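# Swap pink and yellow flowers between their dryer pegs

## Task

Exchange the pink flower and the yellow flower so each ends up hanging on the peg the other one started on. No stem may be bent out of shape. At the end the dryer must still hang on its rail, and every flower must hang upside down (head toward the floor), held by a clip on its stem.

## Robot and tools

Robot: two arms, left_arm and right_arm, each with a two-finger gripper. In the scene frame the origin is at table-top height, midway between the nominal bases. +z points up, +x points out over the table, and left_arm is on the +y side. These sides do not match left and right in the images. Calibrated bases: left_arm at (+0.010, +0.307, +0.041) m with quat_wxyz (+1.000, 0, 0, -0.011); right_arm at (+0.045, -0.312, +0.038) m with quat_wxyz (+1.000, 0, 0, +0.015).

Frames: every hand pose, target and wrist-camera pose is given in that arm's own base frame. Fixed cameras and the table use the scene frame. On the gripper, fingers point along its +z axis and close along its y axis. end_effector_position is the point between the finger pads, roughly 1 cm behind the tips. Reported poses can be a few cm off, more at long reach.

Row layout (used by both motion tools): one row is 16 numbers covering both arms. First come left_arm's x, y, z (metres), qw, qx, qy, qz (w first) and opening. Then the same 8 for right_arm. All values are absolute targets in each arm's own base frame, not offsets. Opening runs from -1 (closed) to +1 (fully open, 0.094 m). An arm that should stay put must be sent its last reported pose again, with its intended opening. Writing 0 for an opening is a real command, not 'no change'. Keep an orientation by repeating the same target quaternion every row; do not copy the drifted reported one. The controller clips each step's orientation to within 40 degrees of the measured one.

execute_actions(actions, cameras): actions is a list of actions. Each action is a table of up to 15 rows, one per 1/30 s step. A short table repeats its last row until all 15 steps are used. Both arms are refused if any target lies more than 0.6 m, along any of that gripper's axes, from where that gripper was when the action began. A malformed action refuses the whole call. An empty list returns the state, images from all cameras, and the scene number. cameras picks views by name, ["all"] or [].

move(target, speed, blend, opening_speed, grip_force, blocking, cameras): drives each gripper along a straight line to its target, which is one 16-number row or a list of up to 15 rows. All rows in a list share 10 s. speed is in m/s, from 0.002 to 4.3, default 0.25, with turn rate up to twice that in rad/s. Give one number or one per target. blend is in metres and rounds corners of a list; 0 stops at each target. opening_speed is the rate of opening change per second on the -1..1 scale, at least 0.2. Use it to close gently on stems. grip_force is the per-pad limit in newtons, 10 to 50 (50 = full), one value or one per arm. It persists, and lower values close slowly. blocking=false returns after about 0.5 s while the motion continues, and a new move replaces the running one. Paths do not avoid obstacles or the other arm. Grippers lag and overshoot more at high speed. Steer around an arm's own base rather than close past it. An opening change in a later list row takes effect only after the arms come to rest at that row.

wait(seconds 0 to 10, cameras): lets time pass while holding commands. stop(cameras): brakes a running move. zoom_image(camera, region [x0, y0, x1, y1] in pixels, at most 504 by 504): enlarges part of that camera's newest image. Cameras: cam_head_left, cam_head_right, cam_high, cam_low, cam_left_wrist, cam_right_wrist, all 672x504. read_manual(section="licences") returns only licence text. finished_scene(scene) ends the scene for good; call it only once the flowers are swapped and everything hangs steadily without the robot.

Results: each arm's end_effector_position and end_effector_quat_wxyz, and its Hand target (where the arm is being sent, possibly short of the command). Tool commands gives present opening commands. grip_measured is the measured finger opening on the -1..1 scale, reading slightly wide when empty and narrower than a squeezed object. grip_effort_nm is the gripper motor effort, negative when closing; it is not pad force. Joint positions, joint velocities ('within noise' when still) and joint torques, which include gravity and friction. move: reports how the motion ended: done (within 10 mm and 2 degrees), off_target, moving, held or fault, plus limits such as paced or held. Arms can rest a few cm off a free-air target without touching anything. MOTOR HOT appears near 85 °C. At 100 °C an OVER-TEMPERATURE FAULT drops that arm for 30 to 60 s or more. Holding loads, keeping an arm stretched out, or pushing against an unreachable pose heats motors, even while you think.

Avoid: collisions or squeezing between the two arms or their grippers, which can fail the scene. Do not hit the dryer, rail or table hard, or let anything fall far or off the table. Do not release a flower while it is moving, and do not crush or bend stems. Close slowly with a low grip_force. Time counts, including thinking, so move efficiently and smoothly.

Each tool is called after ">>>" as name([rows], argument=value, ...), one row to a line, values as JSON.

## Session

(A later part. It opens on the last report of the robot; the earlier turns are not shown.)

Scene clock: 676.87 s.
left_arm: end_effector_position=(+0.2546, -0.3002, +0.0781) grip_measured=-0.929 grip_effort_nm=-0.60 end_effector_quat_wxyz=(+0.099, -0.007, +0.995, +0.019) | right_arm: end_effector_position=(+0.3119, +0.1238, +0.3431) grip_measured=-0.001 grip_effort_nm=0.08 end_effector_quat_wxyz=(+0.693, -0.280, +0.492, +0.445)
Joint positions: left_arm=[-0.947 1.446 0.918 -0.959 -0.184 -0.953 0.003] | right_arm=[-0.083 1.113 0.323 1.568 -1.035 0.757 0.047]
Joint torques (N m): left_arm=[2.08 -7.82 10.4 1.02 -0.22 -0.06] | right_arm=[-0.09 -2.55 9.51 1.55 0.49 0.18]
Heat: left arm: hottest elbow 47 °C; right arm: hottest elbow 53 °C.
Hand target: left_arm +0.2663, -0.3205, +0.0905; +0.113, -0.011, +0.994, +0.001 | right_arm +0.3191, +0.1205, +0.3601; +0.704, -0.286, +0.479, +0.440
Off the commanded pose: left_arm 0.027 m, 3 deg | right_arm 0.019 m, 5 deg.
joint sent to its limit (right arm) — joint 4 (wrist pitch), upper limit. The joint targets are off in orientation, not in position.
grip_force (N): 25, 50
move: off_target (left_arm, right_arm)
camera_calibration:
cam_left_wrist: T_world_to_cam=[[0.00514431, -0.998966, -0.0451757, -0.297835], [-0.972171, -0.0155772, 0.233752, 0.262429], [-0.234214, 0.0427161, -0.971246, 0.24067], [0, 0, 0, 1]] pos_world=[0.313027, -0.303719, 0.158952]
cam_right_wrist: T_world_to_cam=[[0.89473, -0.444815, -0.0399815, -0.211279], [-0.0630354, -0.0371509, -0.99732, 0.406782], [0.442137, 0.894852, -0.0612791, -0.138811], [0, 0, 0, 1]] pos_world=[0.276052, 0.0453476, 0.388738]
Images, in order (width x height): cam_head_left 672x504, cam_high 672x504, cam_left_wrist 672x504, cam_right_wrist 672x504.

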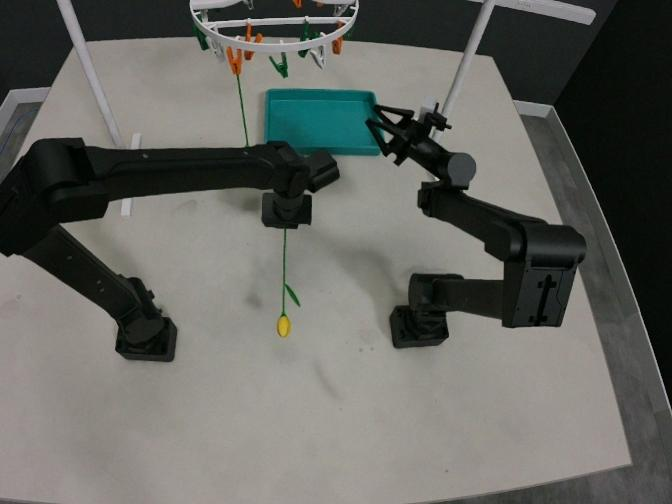

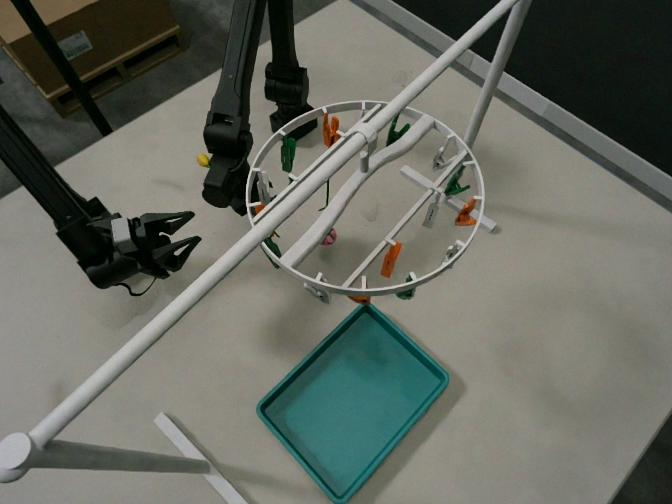

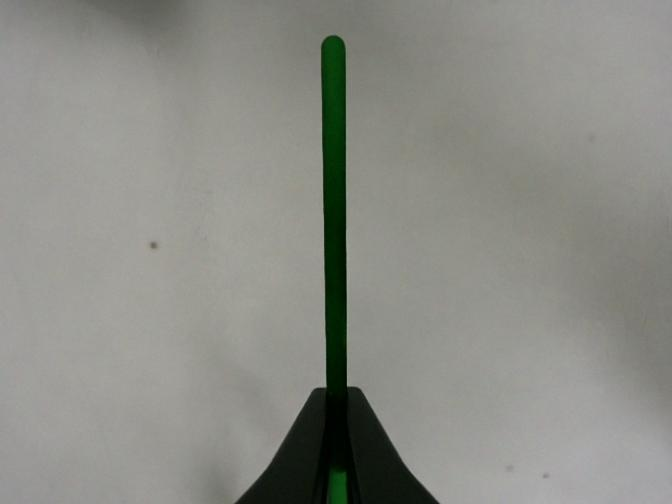

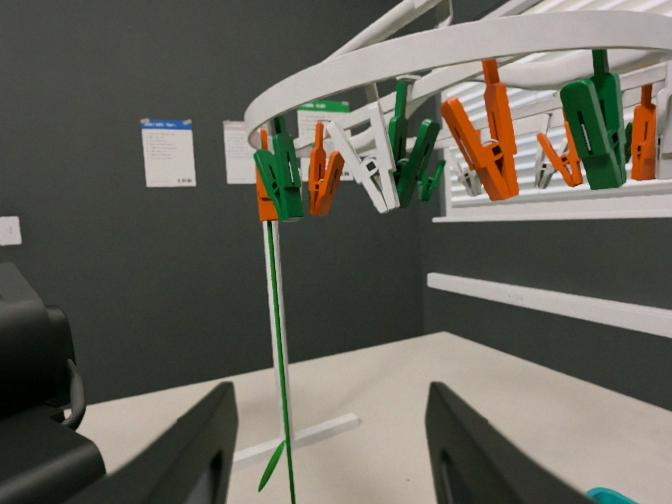

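>>> move([
  [0.2672, -0.3213, -0.018, 0.1132, -0.0113, 0.9935, 0.0013, -1.0, 0.32, 0.12, 0.36, 0.70733, -0.29263, 0.45062, 0.45934, 0.0],
  [0.2672, -0.3213, -0.018, 0.1132, -0.0113, 0.9935, 0.0013, -0.5, 0.32, 0.12, 0.36, 0.70733, -0.29263, 0.45062, 0.45934, 0.0],
], speed=[0.12, 0.1], opening_speed=0.8, cameras=["cam_left_wrist", "cam_head_left", "cam_low"])

>>> zoom_image(camera="cam_head_left", region=[220, 150, 370, 350])

Scene clock: 687.60 s.
left_arm: end_effector_position=(+0.2670, -0.3174, -0.0144) grip_measured=-0.503 grip_effort_nm=0.05 end_effector_quat_wxyz=(+0.111, -0.009, +0.994, +0.003) | right_arm: end_effector_position=(+0.3119, +0.1237, +0.3432) grip_measured=-0.001 grip_effort_nm=0.07 end_effector_quat_wxyz=(+0.693, -0.280, +0.492, +0.445)
Joint positions: left_arm=[-0.947 1.644 0.843 -0.644 -0.185 -0.954 0.023] | right_arm=[-0.083 1.113 0.323 1.568 -1.035 0.757 0.047]
Joint torques (N m): left_arm=[2.08 -9.29 5.89 1.21 -0.23 -0.06] | right_arm=[0.03 -2.55 9.51 1.55 0.48 0.19]
Heat: left arm: hottest elbow 48 °C; right arm: hottest elbow 51 °C.
Hand target: left_arm +0.2670, -0.3212, -0.0180; +0.113, -0.011, +0.994, +0.001 | right_arm +0.3191, +0.1205, +0.3601; +0.704, -0.286, +0.479, +0.440
Off the commanded pose: left_arm 0.005 m, 0 deg | right_arm 0.019 m, 5 deg.
joint sent to its limit (right arm) — joint 4 (wrist pitch), upper limit. The joint targets are off in orientation, not in position.
grip_force (N): 25, 50
move: off_target (right_arm)
camera_calibration:
cam_left_wrist: T_world_to_cam=[[0.00658858, -0.999907, -0.0119391, -0.319347], [-0.977517, -0.00895645, 0.210668, 0.298943], [-0.210755, 0.0102826, -0.977485, 0.13787], [0, 0, 0, 1]] pos_world=[0.323383, -0.318058, 0.0679751]
Images, in order (width x height): cam_head_left 672x504, cam_low 672x504, cam_left_wrist 672x504.

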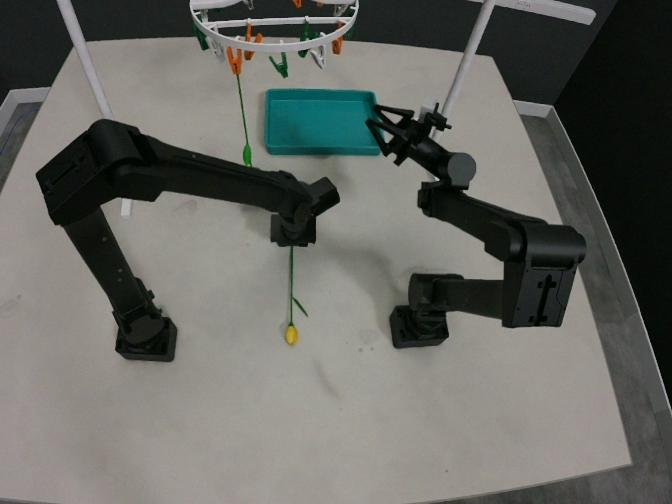

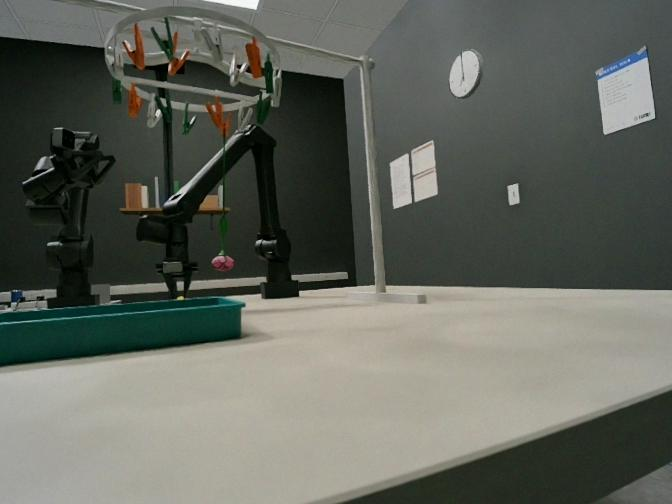

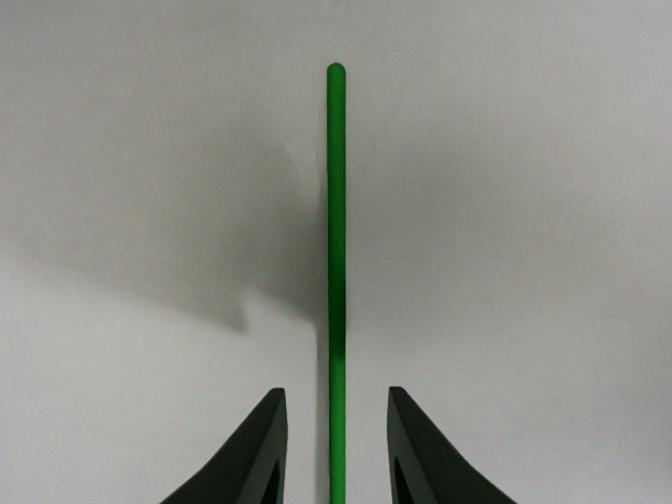

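Scaled by 2.520 from the camera's 672x504 image, which has a finer 960x720 frame.

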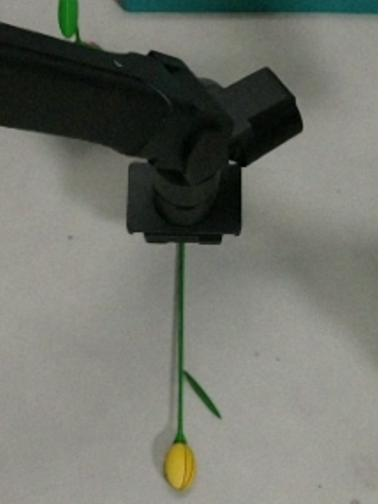

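>>> move([
  [0.2672, -0.3213, 0.12, 0.1132, -0.0113, 0.9935, 0.0013, 0.0, 0.32, 0.12, 0.36, 0.70733, -0.29263, 0.45062, 0.45934, 0.0],
  [0.24, -0.15, 0.25, 0.53898, 0.28016, 0.76975, -0.19617, 0.0, 0.32, 0.12, 0.36, 0.70733, -0.29263, 0.45062, 0.45934, 0.0],
  [0.30, -0.03, 0.33, 0.54921, 0.45076, 0.49451, -0.50063, 0.0, 0.32, 0.12, 0.36, 0.70733, -0.29263, 0.45062, 0.45934, 0.0],
  [0.409, -0.10, 0.338, 0.54921, 0.45076, 0.49451, -0.50063, 0.0, 0.32, 0.12, 0.36, 0.70733, -0.29263, 0.45062, 0.45934, 0.0],
], speed=0.3, blend=[0.03, 0.04, 0.03, 0], cameras=["cam_left_wrist", "cam_head_left", "cam_high", "cam_low"])

Scene clock: 750.90 s.
left_arm: end_effector_position=(+0.3957, -0.0989, +0.3185) grip_measured=-0.002 grip_effort_nm=0.05 end_effector_quat_wxyz=(+0.530, +0.428, +0.563, -0.468) | right_arm: end_effector_position=(+0.3119, +0.1237, +0.3432) grip_measured=-0.001 grip_effort_nm=0.08 end_effector_quat_wxyz=(+0.693, -0.280, +0.492, +0.445)
Joint positions: left_arm=[0.197 1.221 0.818 -0.187 1.571 0.517 0.047] | right_arm=[-0.083 1.113 0.323 1.568 -1.035 0.757 0.047]
Joint torques (N m): left_arm=[1.85 -5.71 11.82 2.07 0.44 0.16] | right_arm=[-0.03 -2.49 9.51 1.57 0.48 0.18]
Heat: left arm: hottest elbow 48 °C; right arm: hottest elbow 45 °C.
Hand target: left_arm +0.4077, -0.1003, +0.3377; +0.543, +0.450, +0.545, -0.454 | right_arm +0.3191, +0.1205, +0.3601; +0.704, -0.286, +0.479, +0.440
Off the commanded pose: left_arm 0.024 m, 9 deg | right_arm 0.019 m, 5 deg.
joint sent to its limit (left arm) — joint 5 (wrist yaw), upper limit. The joint targets are off in orientation, not in position.
joint sent to its limit (right arm) — joint 4 (wrist pitch), upper limit. The joint targets are off in orientation, not in position.
grip_force (N): 25, 50
move: off_target (left_arm, right_arm)
camera_calibration:
cam_left_wrist: T_world_to_cam=[[-0.977975, -0.200172, 0.0591294, 0.348336], [-0.136952, 0.401621, -0.905508, 0.420111], [0.15751, -0.893662, -0.42019, 0.0755386], [0, 0, 0, 1]] pos_world=[0.3863, -0.0314926, 0.391558]
Images, in order (width x height): cam_head_left 672x504, cam_high 672x504, cam_low 672x504, cam_left_wrist 672x504.

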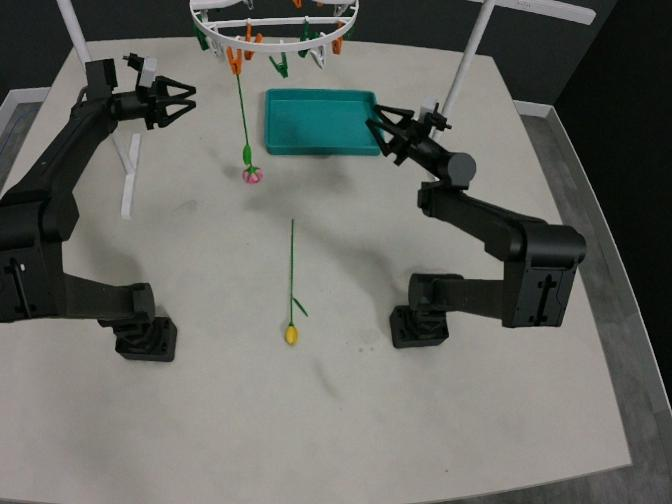

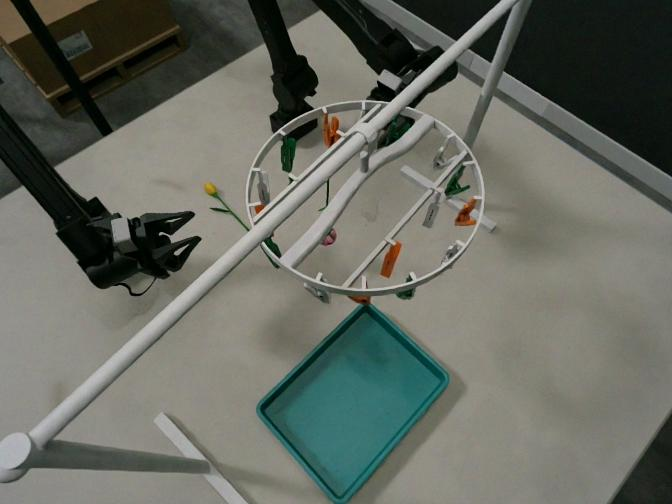

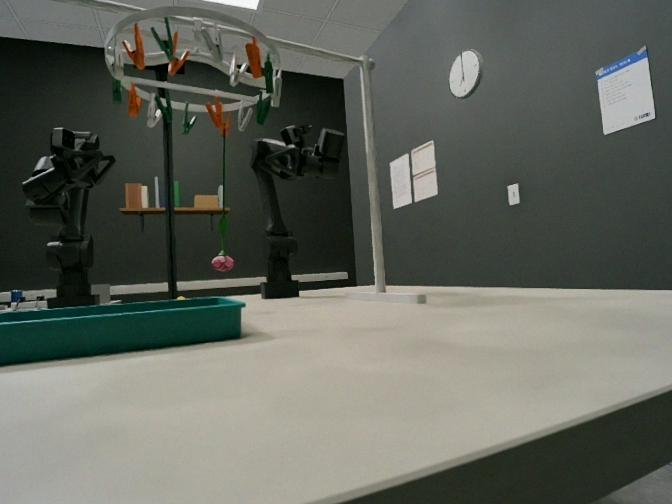

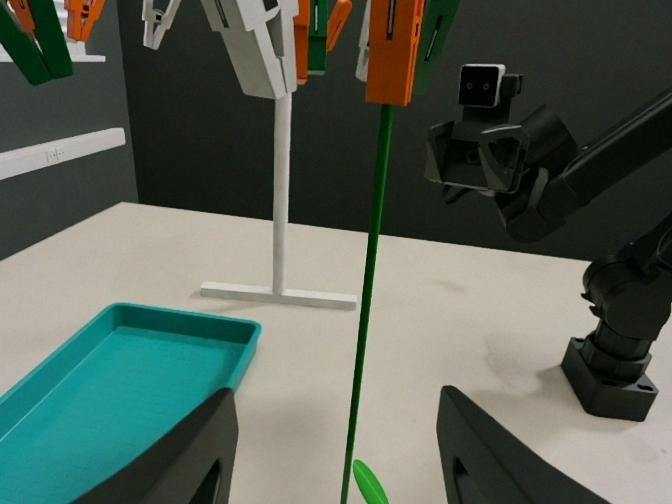

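>>> zoom_image(camera="cam_left_wrist", region=[200, 0, 500, 225])

>>> zoom_image(camera="cam_head_left", region=[130, 40, 300, 190])

Scaled by 1.680 from the camera's 672x504 image, which has a finer 960x720 frame.

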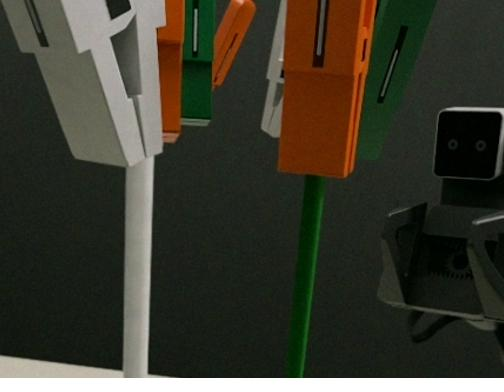

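Scaled by 2.965 from the camera's 672x504 image, which has a finer 960x720 frame.

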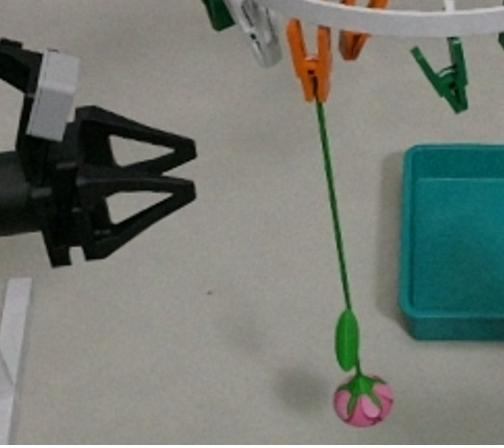

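>>> move([
  [0.411, -0.13, 0.342, 0.54921, 0.45076, 0.49451, -0.50063, 0.0, 0.25, 0.26, 0.41, 0.7544, -0.1330, 0.6330, 0.1116, -0.25],
  [0.4115, -0.166, 0.3445, 0.54921, 0.45076, 0.49451, -0.50063, 0.0, 0.3285, 0.4107, 0.4329, 0.76252, 0.06161, 0.63983, -0.07342, -0.25],
], speed=0.3, blend=[0.03, 0], cameras=["cam_left_wrist", "cam_right_wrist", "cam_head_left", "cam_head_right"])

>>> zoom_image(camera="cam_right_wrist", region=[180, 150, 500, 470])

>>> zoom_image(camera="cam_head_left", region=[150, 40, 300, 190])

Scene clock: 775.67 s.
left_arm: end_effector_position=(+0.3978, -0.1620, +0.3262) grip_measured=-0.002 grip_effort_nm=0.05 end_effector_quat_wxyz=(+0.495, +0.478, +0.522, -0.504) | right_arm: end_effector_position=(+0.3237, +0.4021, +0.4179) grip_measured=-0.248 grip_effort_nm=-0.08 end_effector_quat_wxyz=(+0.759, +0.049, +0.645, -0.080)
Joint positions: left_arm=[0.032 1.276 0.883 -0.177 1.567 0.517 0.047] | right_arm=[1.228 1.515 1.037 1.277 1.34 -0.813 0.035]
Joint torques (N m): left_arm=[1.9 -6.65 11.81 2.07 0.26 0.05] | right_arm=[0.32 -12.04 11.55 1.35 -0.55 -0.1]
Heat: left arm: hottest elbow 53 °C; right arm: hottest elbow 46 °C.
Hand target: left_arm +0.4101, -0.1652, +0.3443; +0.507, +0.494, +0.507, -0.491 | right_arm +0.3280, +0.4098, +0.4324; +0.762, +0.061, +0.641, -0.073
Off the commanded pose: left_arm 0.023 m, 8 deg | right_arm 0.018 m, 2 deg.
grip_force (N): 25, 50
move: off_target (left_arm, right_arm)
camera_calibration:
cam_left_wrist: T_world_to_cam=[[-0.99846, -0.0399395, 0.0384926, 0.378041], [-0.0517558, 0.42115, -0.905513, 0.421963], [0.0199546, -0.906111, -0.422569, 0.0754935], [0, 0, 0, 1]] pos_world=[0.397792, -0.0942054, 0.399443]
cam_right_wrist: T_world_to_cam=[[-0.179683, -0.982993, 0.0379421, 0.436436], [-0.263518, 0.0109369, -0.964593, 0.524311], [0.947772, -0.183319, -0.261001, -0.035221], [0, 0, 0, 1]] pos_world=[0.249967, 0.416823, 0.479994]
Images, in order (width x height): cam_head_left 672x504, cam_head_right 672x504, cam_left_wrist 672x504, cam_right_wrist 672x504.

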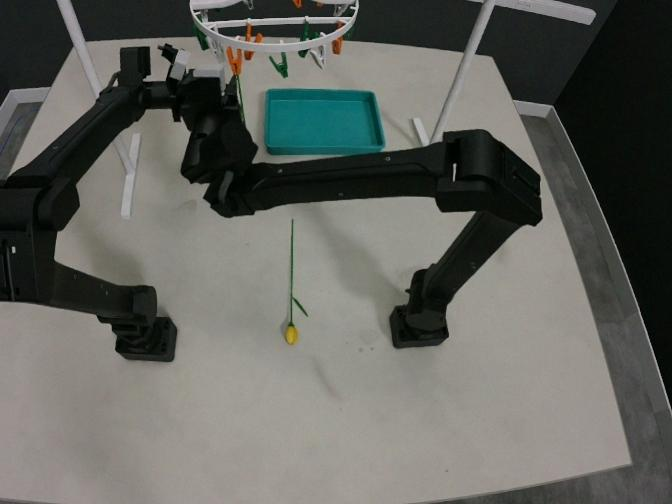

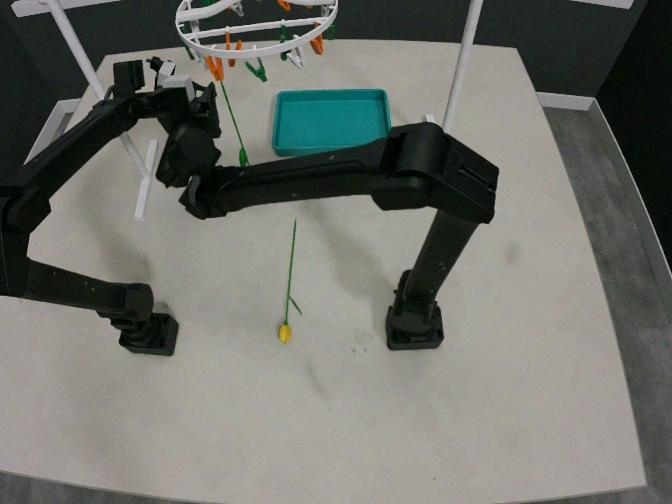

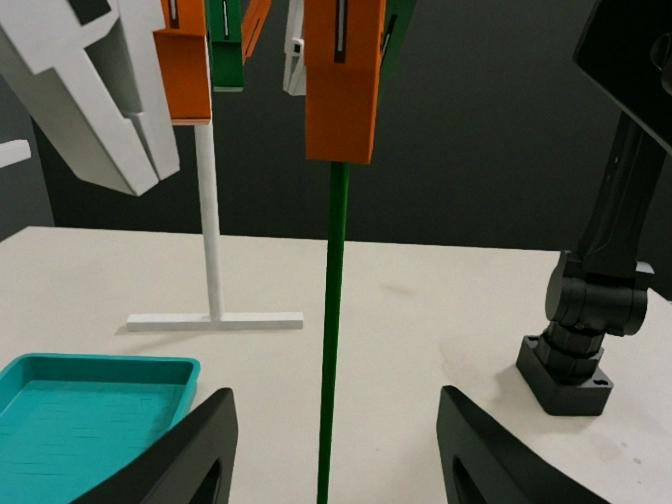

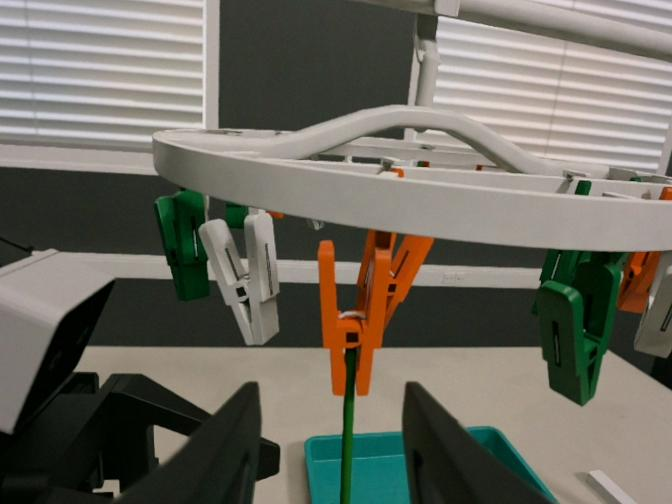

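Scaled by 1.575 from the camera's 672x504 image, which has a finer 960x720 frame.

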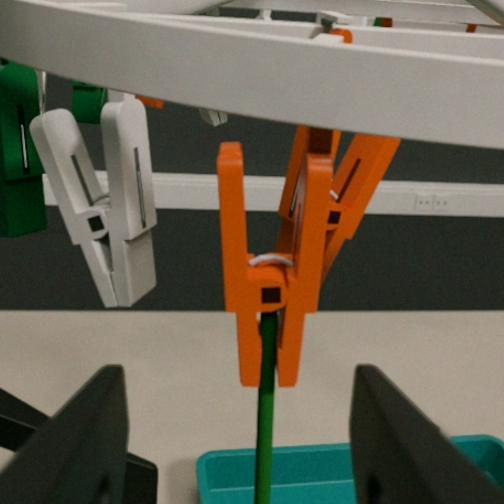

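Scaled by 3.360 from the camera's 672x504 image, which has a finer 960x720 frame.

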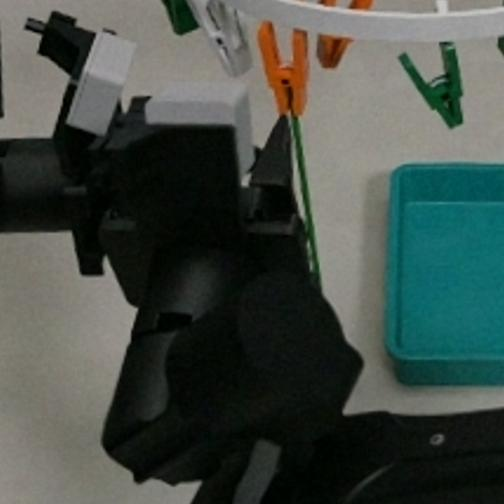

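>>> move(target=[0.4143, -0.191, 0.344, 0.52609, 0.47376, 0.50804, -0.49059, 0.0, 0.3285, 0.4107, 0.4329, 0.76252, 0.06161, 0.63983, -0.07342, -0.25], speed=0.1, cameras=["cam_left_wrist", "cam_right_wrist"])

>>> zoom_image(camera="cam_right_wrist", region=[100, 250, 440, 504])

Scene clock: 799.90 s.
left_arm: end_effector_position=(+0.4117, -0.1868, +0.3482) grip_measured=-0.002 grip_effort_nm=0.05 end_effector_quat_wxyz=(+0.516, +0.488, +0.517, -0.478) | right_arm: end_effector_position=(+0.3236, +0.4019, +0.4180) grip_measured=-0.248 grip_effort_nm=-0.08 end_effector_quat_wxyz=(+0.759, +0.049, +0.644, -0.080)
Joint positions: left_arm=[-0.032 1.276 0.861 0.301 1.471 0.122 0.047] | right_arm=[1.228 1.516 1.037 1.282 1.34 -0.819 0.035]
Joint torques (N m): left_arm=[1.85 -6.65 8.12 2.24 0 -0.08] | right_arm=[0.15 -12.04 11.59 1.36 -0.56 -0.13]
Heat: left arm: hottest elbow 55 °C; right arm: hottest elbow 51 °C.
Hand target: left_arm +0.4139, -0.1909, +0.3442; +0.513, +0.488, +0.517, -0.481 | right_arm +0.3280, +0.4098, +0.4326; +0.762, +0.061, +0.640, -0.073
Off the commanded pose: left_arm 0.006 m, 3 deg | right_arm 0.018 m, 2 deg.
grip_force (N): 25, 50
move: off_target (left_arm, right_arm)
camera_calibration:
cam_left_wrist: T_world_to_cam=[[-0.997094, -0.0725918, -0.023116, 0.404895], [-0.0104988, 0.43146, -0.902071, 0.436811], [0.0754566, -0.899207, -0.430969, 0.0434105], [0, 0, 0, 1]] pos_world=[0.405029, -0.12004, 0.422103]
cam_right_wrist: T_world_to_cam=[[-0.180296, -0.982865, 0.0383403, 0.436225], [-0.262614, 0.0105363, -0.964843, 0.524444], [0.947907, -0.184026, -0.260014, -0.0353305], [0, 0, 0, 1]] pos_world=[0.249866, 0.416722, 0.480095]
Images, in order (width x height): cam_left_wrist 672x504, cam_right_wrist 672x504.

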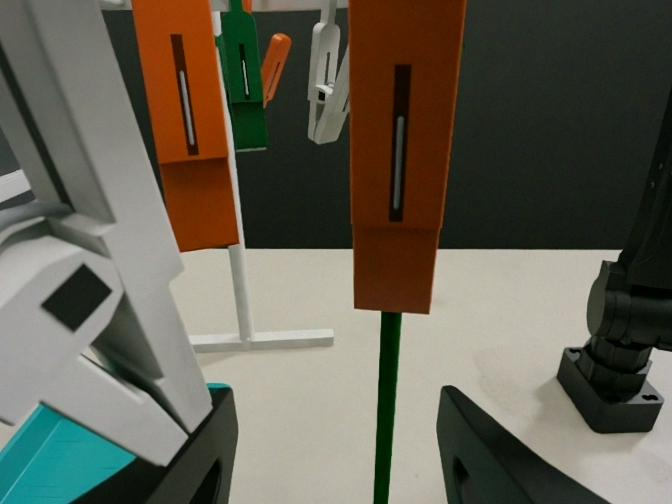

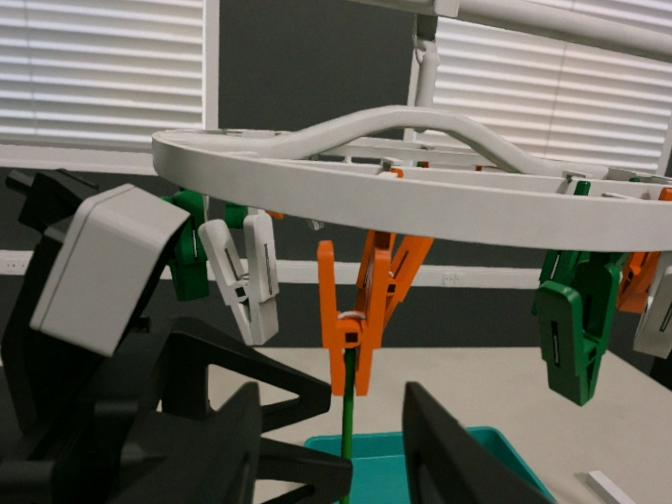

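Scaled by 1.482 from the camera's 672x504 image, which has a finer 960x720 frame.

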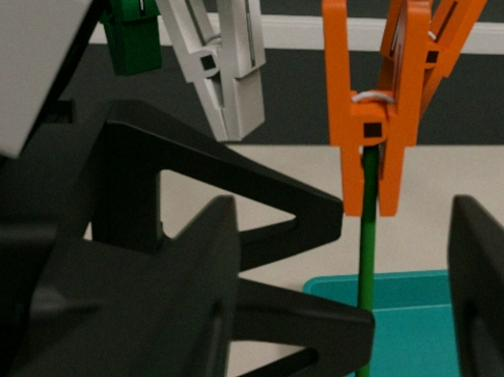

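>>> move(target=[0.4032, -0.1905, 0.3235, 0.52609, 0.47376, 0.50804, -0.49059, 0.0, 0.3285, 0.4107, 0.4329, 0.76252, 0.06161, 0.63983, -0.07342, -0.25], speed=0.08, cameras=["cam_left_wrist", "cam_right_wrist"])

Scene clock: 806.03 s.
left_arm: end_effector_position=(+0.4014, -0.1864, +0.3274) grip_measured=-0.002 grip_effort_nm=0.05 end_effector_quat_wxyz=(+0.523, +0.481, +0.515, -0.480) | right_arm: end_effector_position=(+0.3236, +0.4019, +0.4180) grip_measured=-0.248 grip_effort_nm=-0.08 end_effector_quat_wxyz=(+0.759, +0.049, +0.644, -0.080)
Joint positions: left_arm=[-0.032 1.297 0.766 0.609 1.461 -0.07 0.047] | right_arm=[1.228 1.516 1.037 1.282 1.34 -0.819 0.035]
Joint torques (N m): left_arm=[1.85 -6.48 7.64 2.18 -0.11 -0.09] | right_arm=[0.32 -12.1 11.6 1.37 -0.55 -0.13]
Heat: left arm: hottest elbow 54 °C; right arm: hottest elbow 51 °C.
Hand target: left_arm +0.4029, -0.1904, +0.3235; +0.520, +0.480, +0.515, -0.484 | right_arm +0.3280, +0.4098, +0.4326; +0.762, +0.061, +0.640, -0.073
Off the commanded pose: left_arm 0.006 m, 2 deg | right_arm 0.018 m, 2 deg.
grip_force (N): 25, 50
move: off_target (right_arm)
camera_calibration:
cam_left_wrist: T_world_to_cam=[[-0.996335, -0.08256, -0.0223837, 0.391757], [-0.0137954, 0.413332, -0.910476, 0.418471], [0.0844208, -0.90683, -0.412956, 0.0246721], [0, 0, 0, 1]] pos_world=[0.394011, -0.11825, 0.399965]
cam_right_wrist: T_world_to_cam=[[-0.180296, -0.982865, 0.0383403, 0.436225], [-0.262614, 0.0105363, -0.964843, 0.524444], [0.947907, -0.184026, -0.260014, -0.0353305], [0, 0, 0, 1]] pos_world=[0.249866, 0.416722, 0.480095]
Images, in order (width x height): cam_left_wrist 672x504, cam_right_wrist 672x504.

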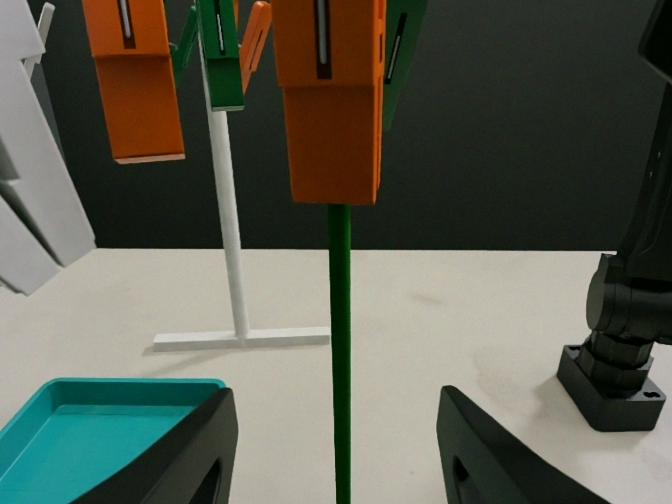

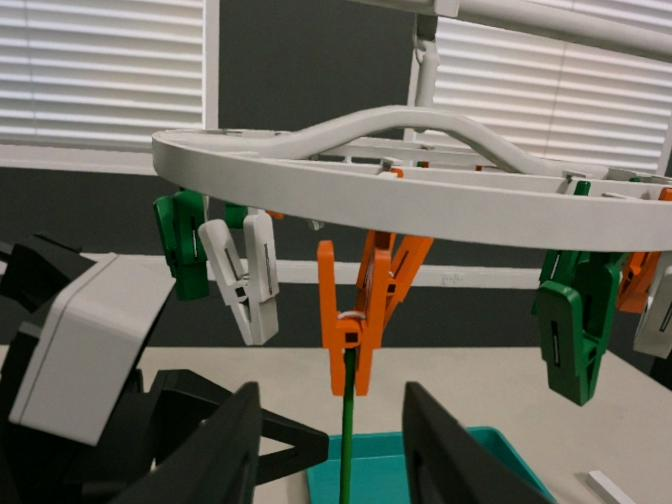

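>>> move([
  [0.4027, -0.2025, 0.3235, 0.52609, 0.47376, 0.50804, -0.49059, 0.0, 0.3285, 0.4107, 0.4329, 0.76252, 0.06161, 0.63983, -0.07342, -0.25],
  [0.4027, -0.2025, 0.3235, 0.52609, 0.47376, 0.50804, -0.49059, -1.0, 0.3285, 0.4107, 0.4329, 0.76252, 0.06161, 0.63983, -0.07342, -0.25],
], speed=0.08, grip_force=[25, 50], cameras=["cam_left_wrist", "cam_right_wrist"])

Scene clock: 825.27 s.
left_arm: end_effector_position=(+0.4018, -0.1987, +0.3284) grip_measured=-0.929 grip_effort_nm=-0.53 end_effector_quat_wxyz=(+0.530, +0.475, +0.508, -0.486) | right_arm: end_effector_position=(+0.3236, +0.4019, +0.4180) grip_measured=-0.248 grip_effort_nm=-0.08 end_effector_quat_wxyz=(+0.759, +0.049, +0.644, -0.080)
Joint positions: left_arm=[-0.064 1.329 0.751 0.811 1.426 -0.221 0.003] | right_arm=[1.228 1.516 1.037 1.282 1.34 -0.819 0.035]
Joint torques (N m): left_arm=[1.9 -6.65 7.21 2.11 -0.19 -0.06] | right_arm=[0.44 -12.04 11.67 1.43 -0.56 -0.12]
Heat: left arm: hottest elbow 52 °C; right arm: hottest elbow 54 °C.
Hand target: left_arm +0.4027, -0.2024, +0.3235; +0.526, +0.474, +0.508, -0.490 | right_arm +0.3280, +0.4098, +0.4326; +0.762, +0.061, +0.640, -0.073
Off the commanded pose: left_arm 0.006 m, 1 deg | right_arm 0.018 m, 2 deg.
grip_force (N): 25, 50
move: off_target (right_arm)
camera_calibration:
cam_left_wrist: T_world_to_cam=[[-0.996301, -0.0826747, -0.0234226, 0.391563], [-0.0107986, 0.390885, -0.920376, 0.422106], [0.0852474, -0.916719, -0.390332, 0.00422295], [0, 0, 0, 1]] pos_world=[0.394312, -0.128751, 0.399316]
cam_right_wrist: T_world_to_cam=[[-0.180296, -0.982865, 0.0383403, 0.436225], [-0.262614, 0.0105363, -0.964843, 0.524444], [0.947907, -0.184026, -0.260014, -0.0353305], [0, 0, 0, 1]] pos_world=[0.249866, 0.416722, 0.480095]
Images, in order (width x height): cam_left_wrist 672x504, cam_right_wrist 672x504.

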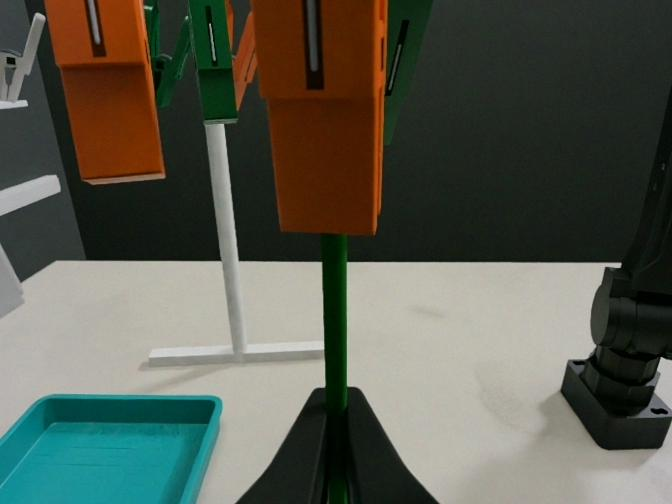

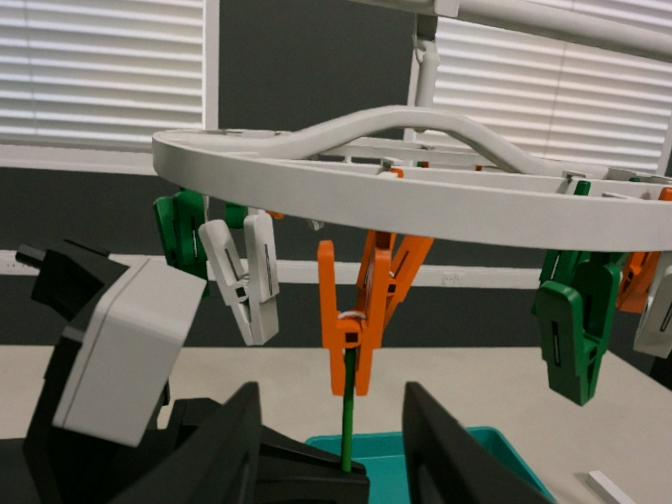

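>>> move(target=[0.4027, -0.2025, 0.3235, 0.52609, 0.47376, 0.50804, -0.49059, -1.0, 0.390, 0.3913, 0.447, 0.76924, 0.04991, 0.63412, -0.06054, -0.32], speed=0.08, cameras=["cam_left_wrist", "cam_right_wrist", "cam_head_right"])

>>> zoom_image(camera="cam_right_wrist", region=[180, 230, 500, 504])

Scene clock: 857.03 s.
left_arm: end_effector_position=(+0.4037, -0.1985, +0.3253) grip_measured=-0.930 grip_effort_nm=-0.60 end_effector_quat_wxyz=(+0.528, +0.470, +0.513, -0.488) | right_arm: end_effector_position=(+0.3853, +0.3893, +0.4178) grip_measured=-0.319 grip_effort_nm=-0.08 end_effector_quat_wxyz=(+0.762, +0.024, +0.642, -0.081)
Joint positions: left_arm=[-0.063 1.336 0.749 0.811 1.421 -0.226 0.003] | right_arm=[1.091 1.479 1.044 0.928 1.194 -0.532 0.032]
Joint torques (N m): left_arm=[1.9 -7.18 7.34 2.11 0.01 0.01] | right_arm=[0.15 -14.45 12.26 0.98 -0.36 0.19]
Heat: left arm: hottest elbow 51 °C; right arm: hottest elbow 56 °C.
Hand target: left_arm +0.4027, -0.2024, +0.3235; +0.526, +0.474, +0.508, -0.490 | right_arm +0.3889, +0.3900, +0.4465; +0.770, +0.050, +0.634, -0.061
Off the commanded pose: left_arm 0.004 m, 1 deg | right_arm 0.030 m, 4 deg.
grip_force (N): 25, 50
move: off_target (right_arm)
camera_calibration:
cam_left_wrist: T_world_to_cam=[[-0.996076, -0.0880252, -0.00914708, 0.387553], [-0.0259903, 0.389759, -0.92055, 0.425169], [0.0845968, -0.9167, -0.390518, 0.00331825], [0, 0, 0, 1]] pos_world=[0.396801, -0.128557, 0.39623]
cam_right_wrist: T_world_to_cam=[[-0.150614, -0.985508, 0.0780388, 0.40802], [-0.259051, -0.036837, -0.965161, 0.557675], [0.954048, -0.165583, -0.249749, -0.109935], [0, 0, 0, 1]] pos_world=[0.310804, 0.404446, 0.478949]
Images, in order (width x height): cam_head_right 672x504, cam_left_wrist 672x504, cam_right_wrist 672x504.

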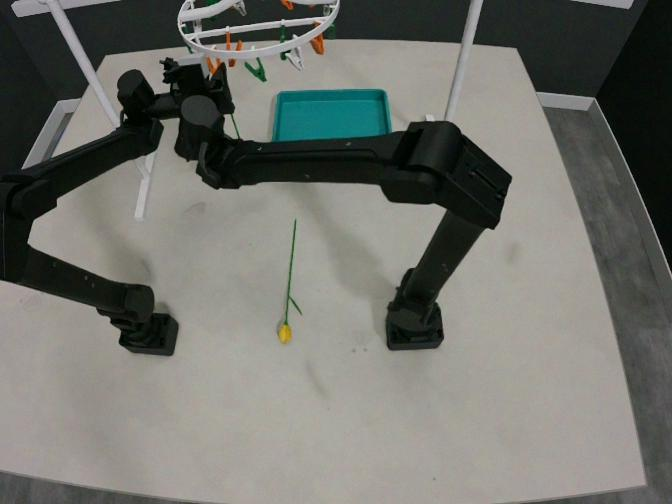

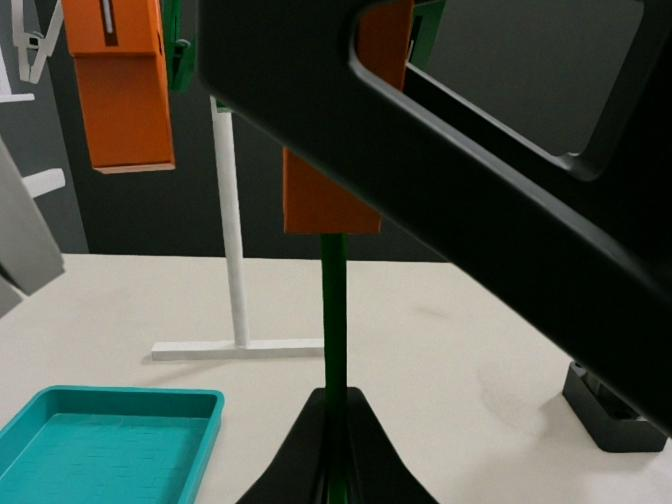

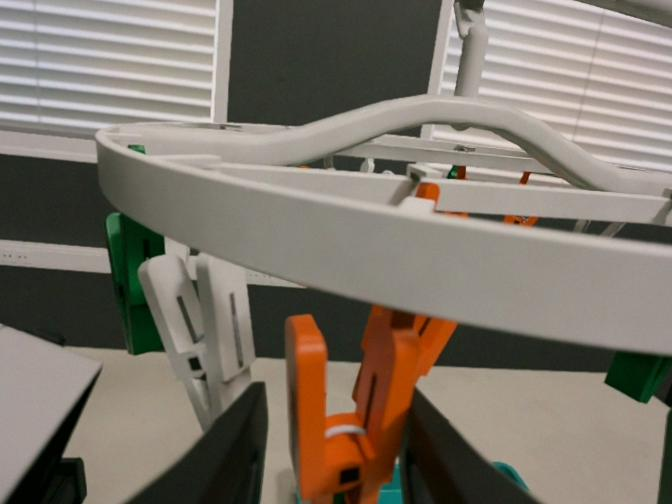

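Scaled by 1.575 from the camera's 672x504 image, which has a finer 960x720 frame.

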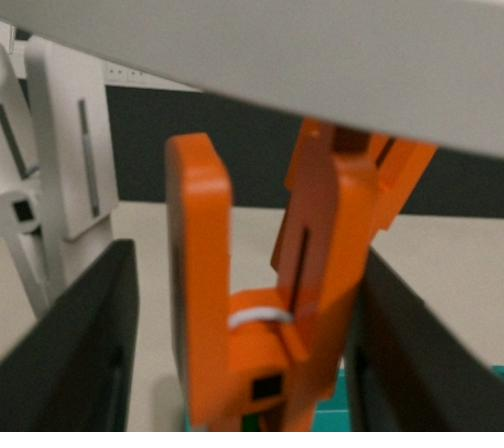

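>>> move(target=[0.4027, -0.2025, 0.3235, 0.52609, 0.47376, 0.50804, -0.49059, -1.0, 0.390, 0.3848, 0.457, 0.77086, 0.07146, 0.63205, -0.03433, -0.32], speed=0.06, cameras=["cam_left_wrist", "cam_right_wrist"])

>>> zoom_image(camera="cam_right_wrist", region=[180, 230, 500, 504])

Scene clock: 866.57 s.
left_arm: end_effector_position=(+0.4037, -0.1985, +0.3253) grip_measured=-0.930 grip_effort_nm=-0.60 end_effector_quat_wxyz=(+0.528, +0.470, +0.513, -0.488) | right_arm: end_effector_position=(+0.3838, +0.3846, +0.4269) grip_measured=-0.319 grip_effort_nm=-0.07 end_effector_quat_wxyz=(+0.764, +0.044, +0.641, -0.054)
Joint positions: left_arm=[-0.063 1.336 0.749 0.811 1.421 -0.226 0.003] | right_arm=[1.089 1.454 1.044 0.893 1.188 -0.456 0.032]
Joint torques (N m): left_arm=[1.9 -7.18 7.34 2.13 0.01 0.01] | right_arm=[-0.26 -14.15 12.48 1.02 -0.35 0.21]
Heat: left arm: hottest elbow 50 °C; right arm: hottest elbow 56 °C.
Hand target: left_arm +0.4027, -0.2024, +0.3235; +0.526, +0.474, +0.508, -0.490 | right_arm +0.3887, +0.3833, +0.4566; +0.771, +0.071, +0.631, -0.035
Off the commanded pose: left_arm 0.004 m, 1 deg | right_arm 0.031 m, 4 deg.
grip_force (N): 25, 50
move: off_target (right_arm)
camera_calibration:
cam_left_wrist: T_world_to_cam=[[-0.996076, -0.0880252, -0.00914708, 0.387553], [-0.0259903, 0.389759, -0.92055, 0.425169], [0.0845968, -0.9167, -0.390518, 0.00331825], [0, 0, 0, 1]] pos_world=[0.396801, -0.128557, 0.39623]
cam_right_wrist: T_world_to_cam=[[-0.135049, -0.990765, 0.0121051, 0.426667], [-0.250453, 0.0223135, -0.967871, 0.540979], [0.958663, -0.133742, -0.251154, -0.120492], [0, 0, 0, 1]] pos_world=[0.308622, 0.394541, 0.488171]
Images, in order (width x height): cam_left_wrist 672x504, cam_right_wrist 672x504.

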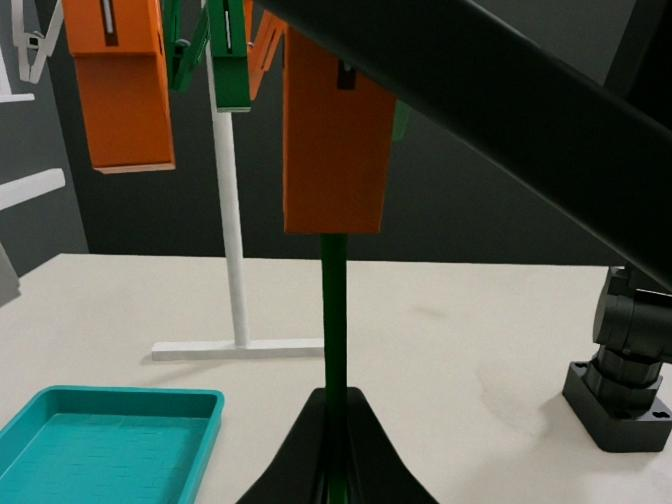

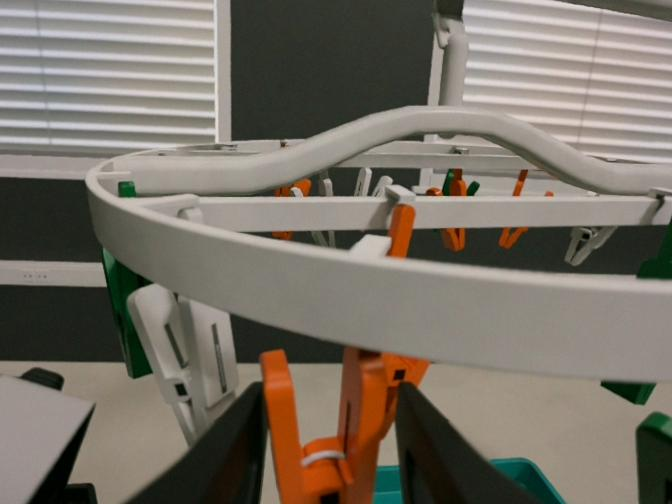

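Scaled by 1.575 from the camera's 672x504 image, which has a finer 960x720 frame.

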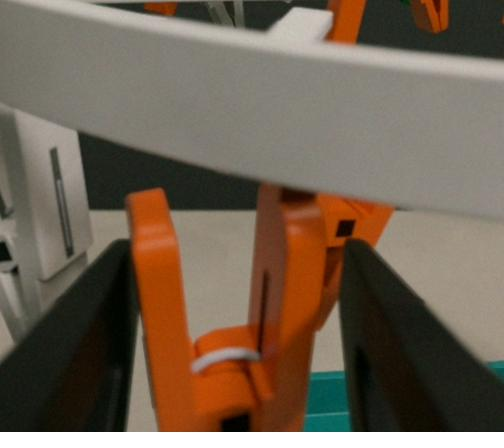

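>>> move(target=[0.4027, -0.2025, 0.3235, 0.52609, 0.47376, 0.50804, -0.49059, -1.0, 0.390, 0.3848, 0.457, 0.77086, 0.07146, 0.63205, -0.03433, -0.9], speed=0.06, opening_speed=0.4, cameras=["cam_left_wrist", "cam_right_wrist"])

>>> zoom_image(camera="cam_left_wrist", region=[240, 60, 440, 260])

Scene clock: 872.43 s.
left_arm: end_effector_position=(+0.4037, -0.1985, +0.3253) grip_measured=-0.930 grip_effort_nm=-0.60 end_effector_quat_wxyz=(+0.528, +0.470, +0.512, -0.488) | right_arm: end_effector_position=(+0.3837, +0.3847, +0.4290) grip_measured=-0.589 grip_effort_nm=-1.03 end_effector_quat_wxyz=(+0.765, +0.045, +0.641, -0.052)
Joint positions: left_arm=[-0.063 1.336 0.749 0.811 1.421 -0.226 0.003] | right_arm=[1.089 1.452 1.046 0.892 1.186 -0.453 0.019]
Joint torques (N m): left_arm=[1.85 -7.18 7.32 2.13 0 0.01] | right_arm=[-0.32 -13.92 12.33 0.91 -0.3 0.2]
Heat: left arm: hottest elbow 49 °C; right arm: hottest elbow 56 °C.
Hand target: left_arm +0.4027, -0.2024, +0.3235; +0.526, +0.474, +0.508, -0.490 | right_arm +0.3889, +0.3836, +0.4565; +0.771, +0.071, +0.632, -0.034
Off the commanded pose: left_arm 0.004 m, 1 deg | right_arm 0.029 m, 4 deg.
grip_force (N): 25, 50
move: off_target (right_arm)
camera_calibration:
cam_left_wrist: T_world_to_cam=[[-0.996107, -0.0876701, -0.00922521, 0.387641], [-0.0257883, 0.389868, -0.920509, 0.424994], [0.0842978, -0.916688, -0.390611, 0.00343686], [0, 0, 0, 1]] pos_world=[0.396802, -0.128557, 0.39613]
cam_right_wrist: T_world_to_cam=[[-0.133263, -0.991057, 0.00690496, 0.42832], [-0.248174, 0.0266242, -0.96835, 0.540676], [0.959505, -0.130759, -0.249502, -0.122003], [0, 0, 0, 1]] pos_world=[0.308324, 0.394141, 0.490166]
Images, in order (width x height): cam_left_wrist 672x504, cam_right_wrist 672x504.

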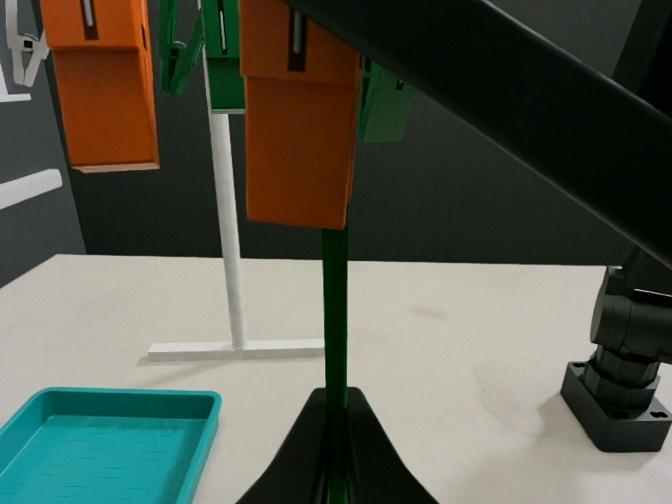

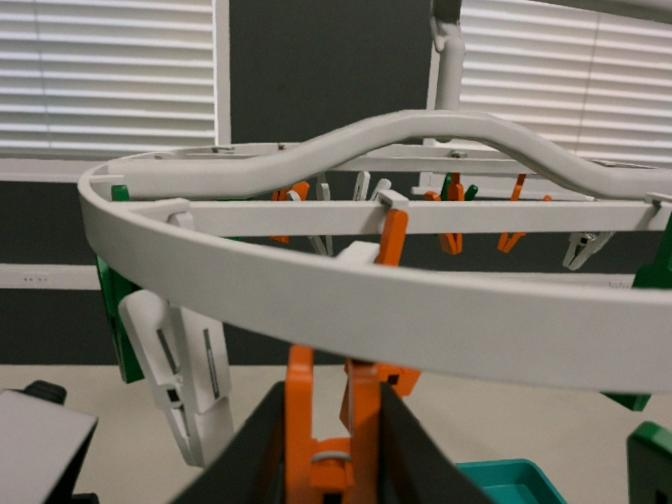

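Scaled by 2.520 from the camera's 672x504 image, which has a finer 960x720 frame.

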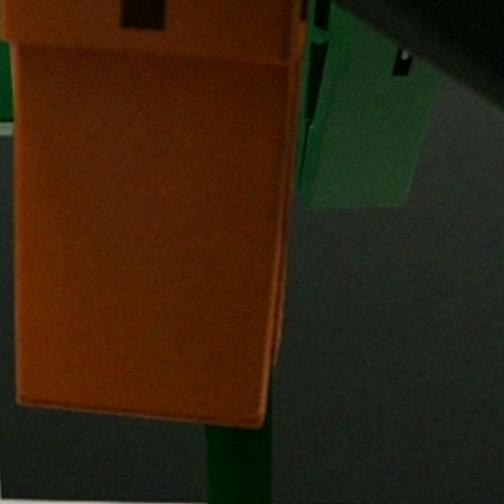

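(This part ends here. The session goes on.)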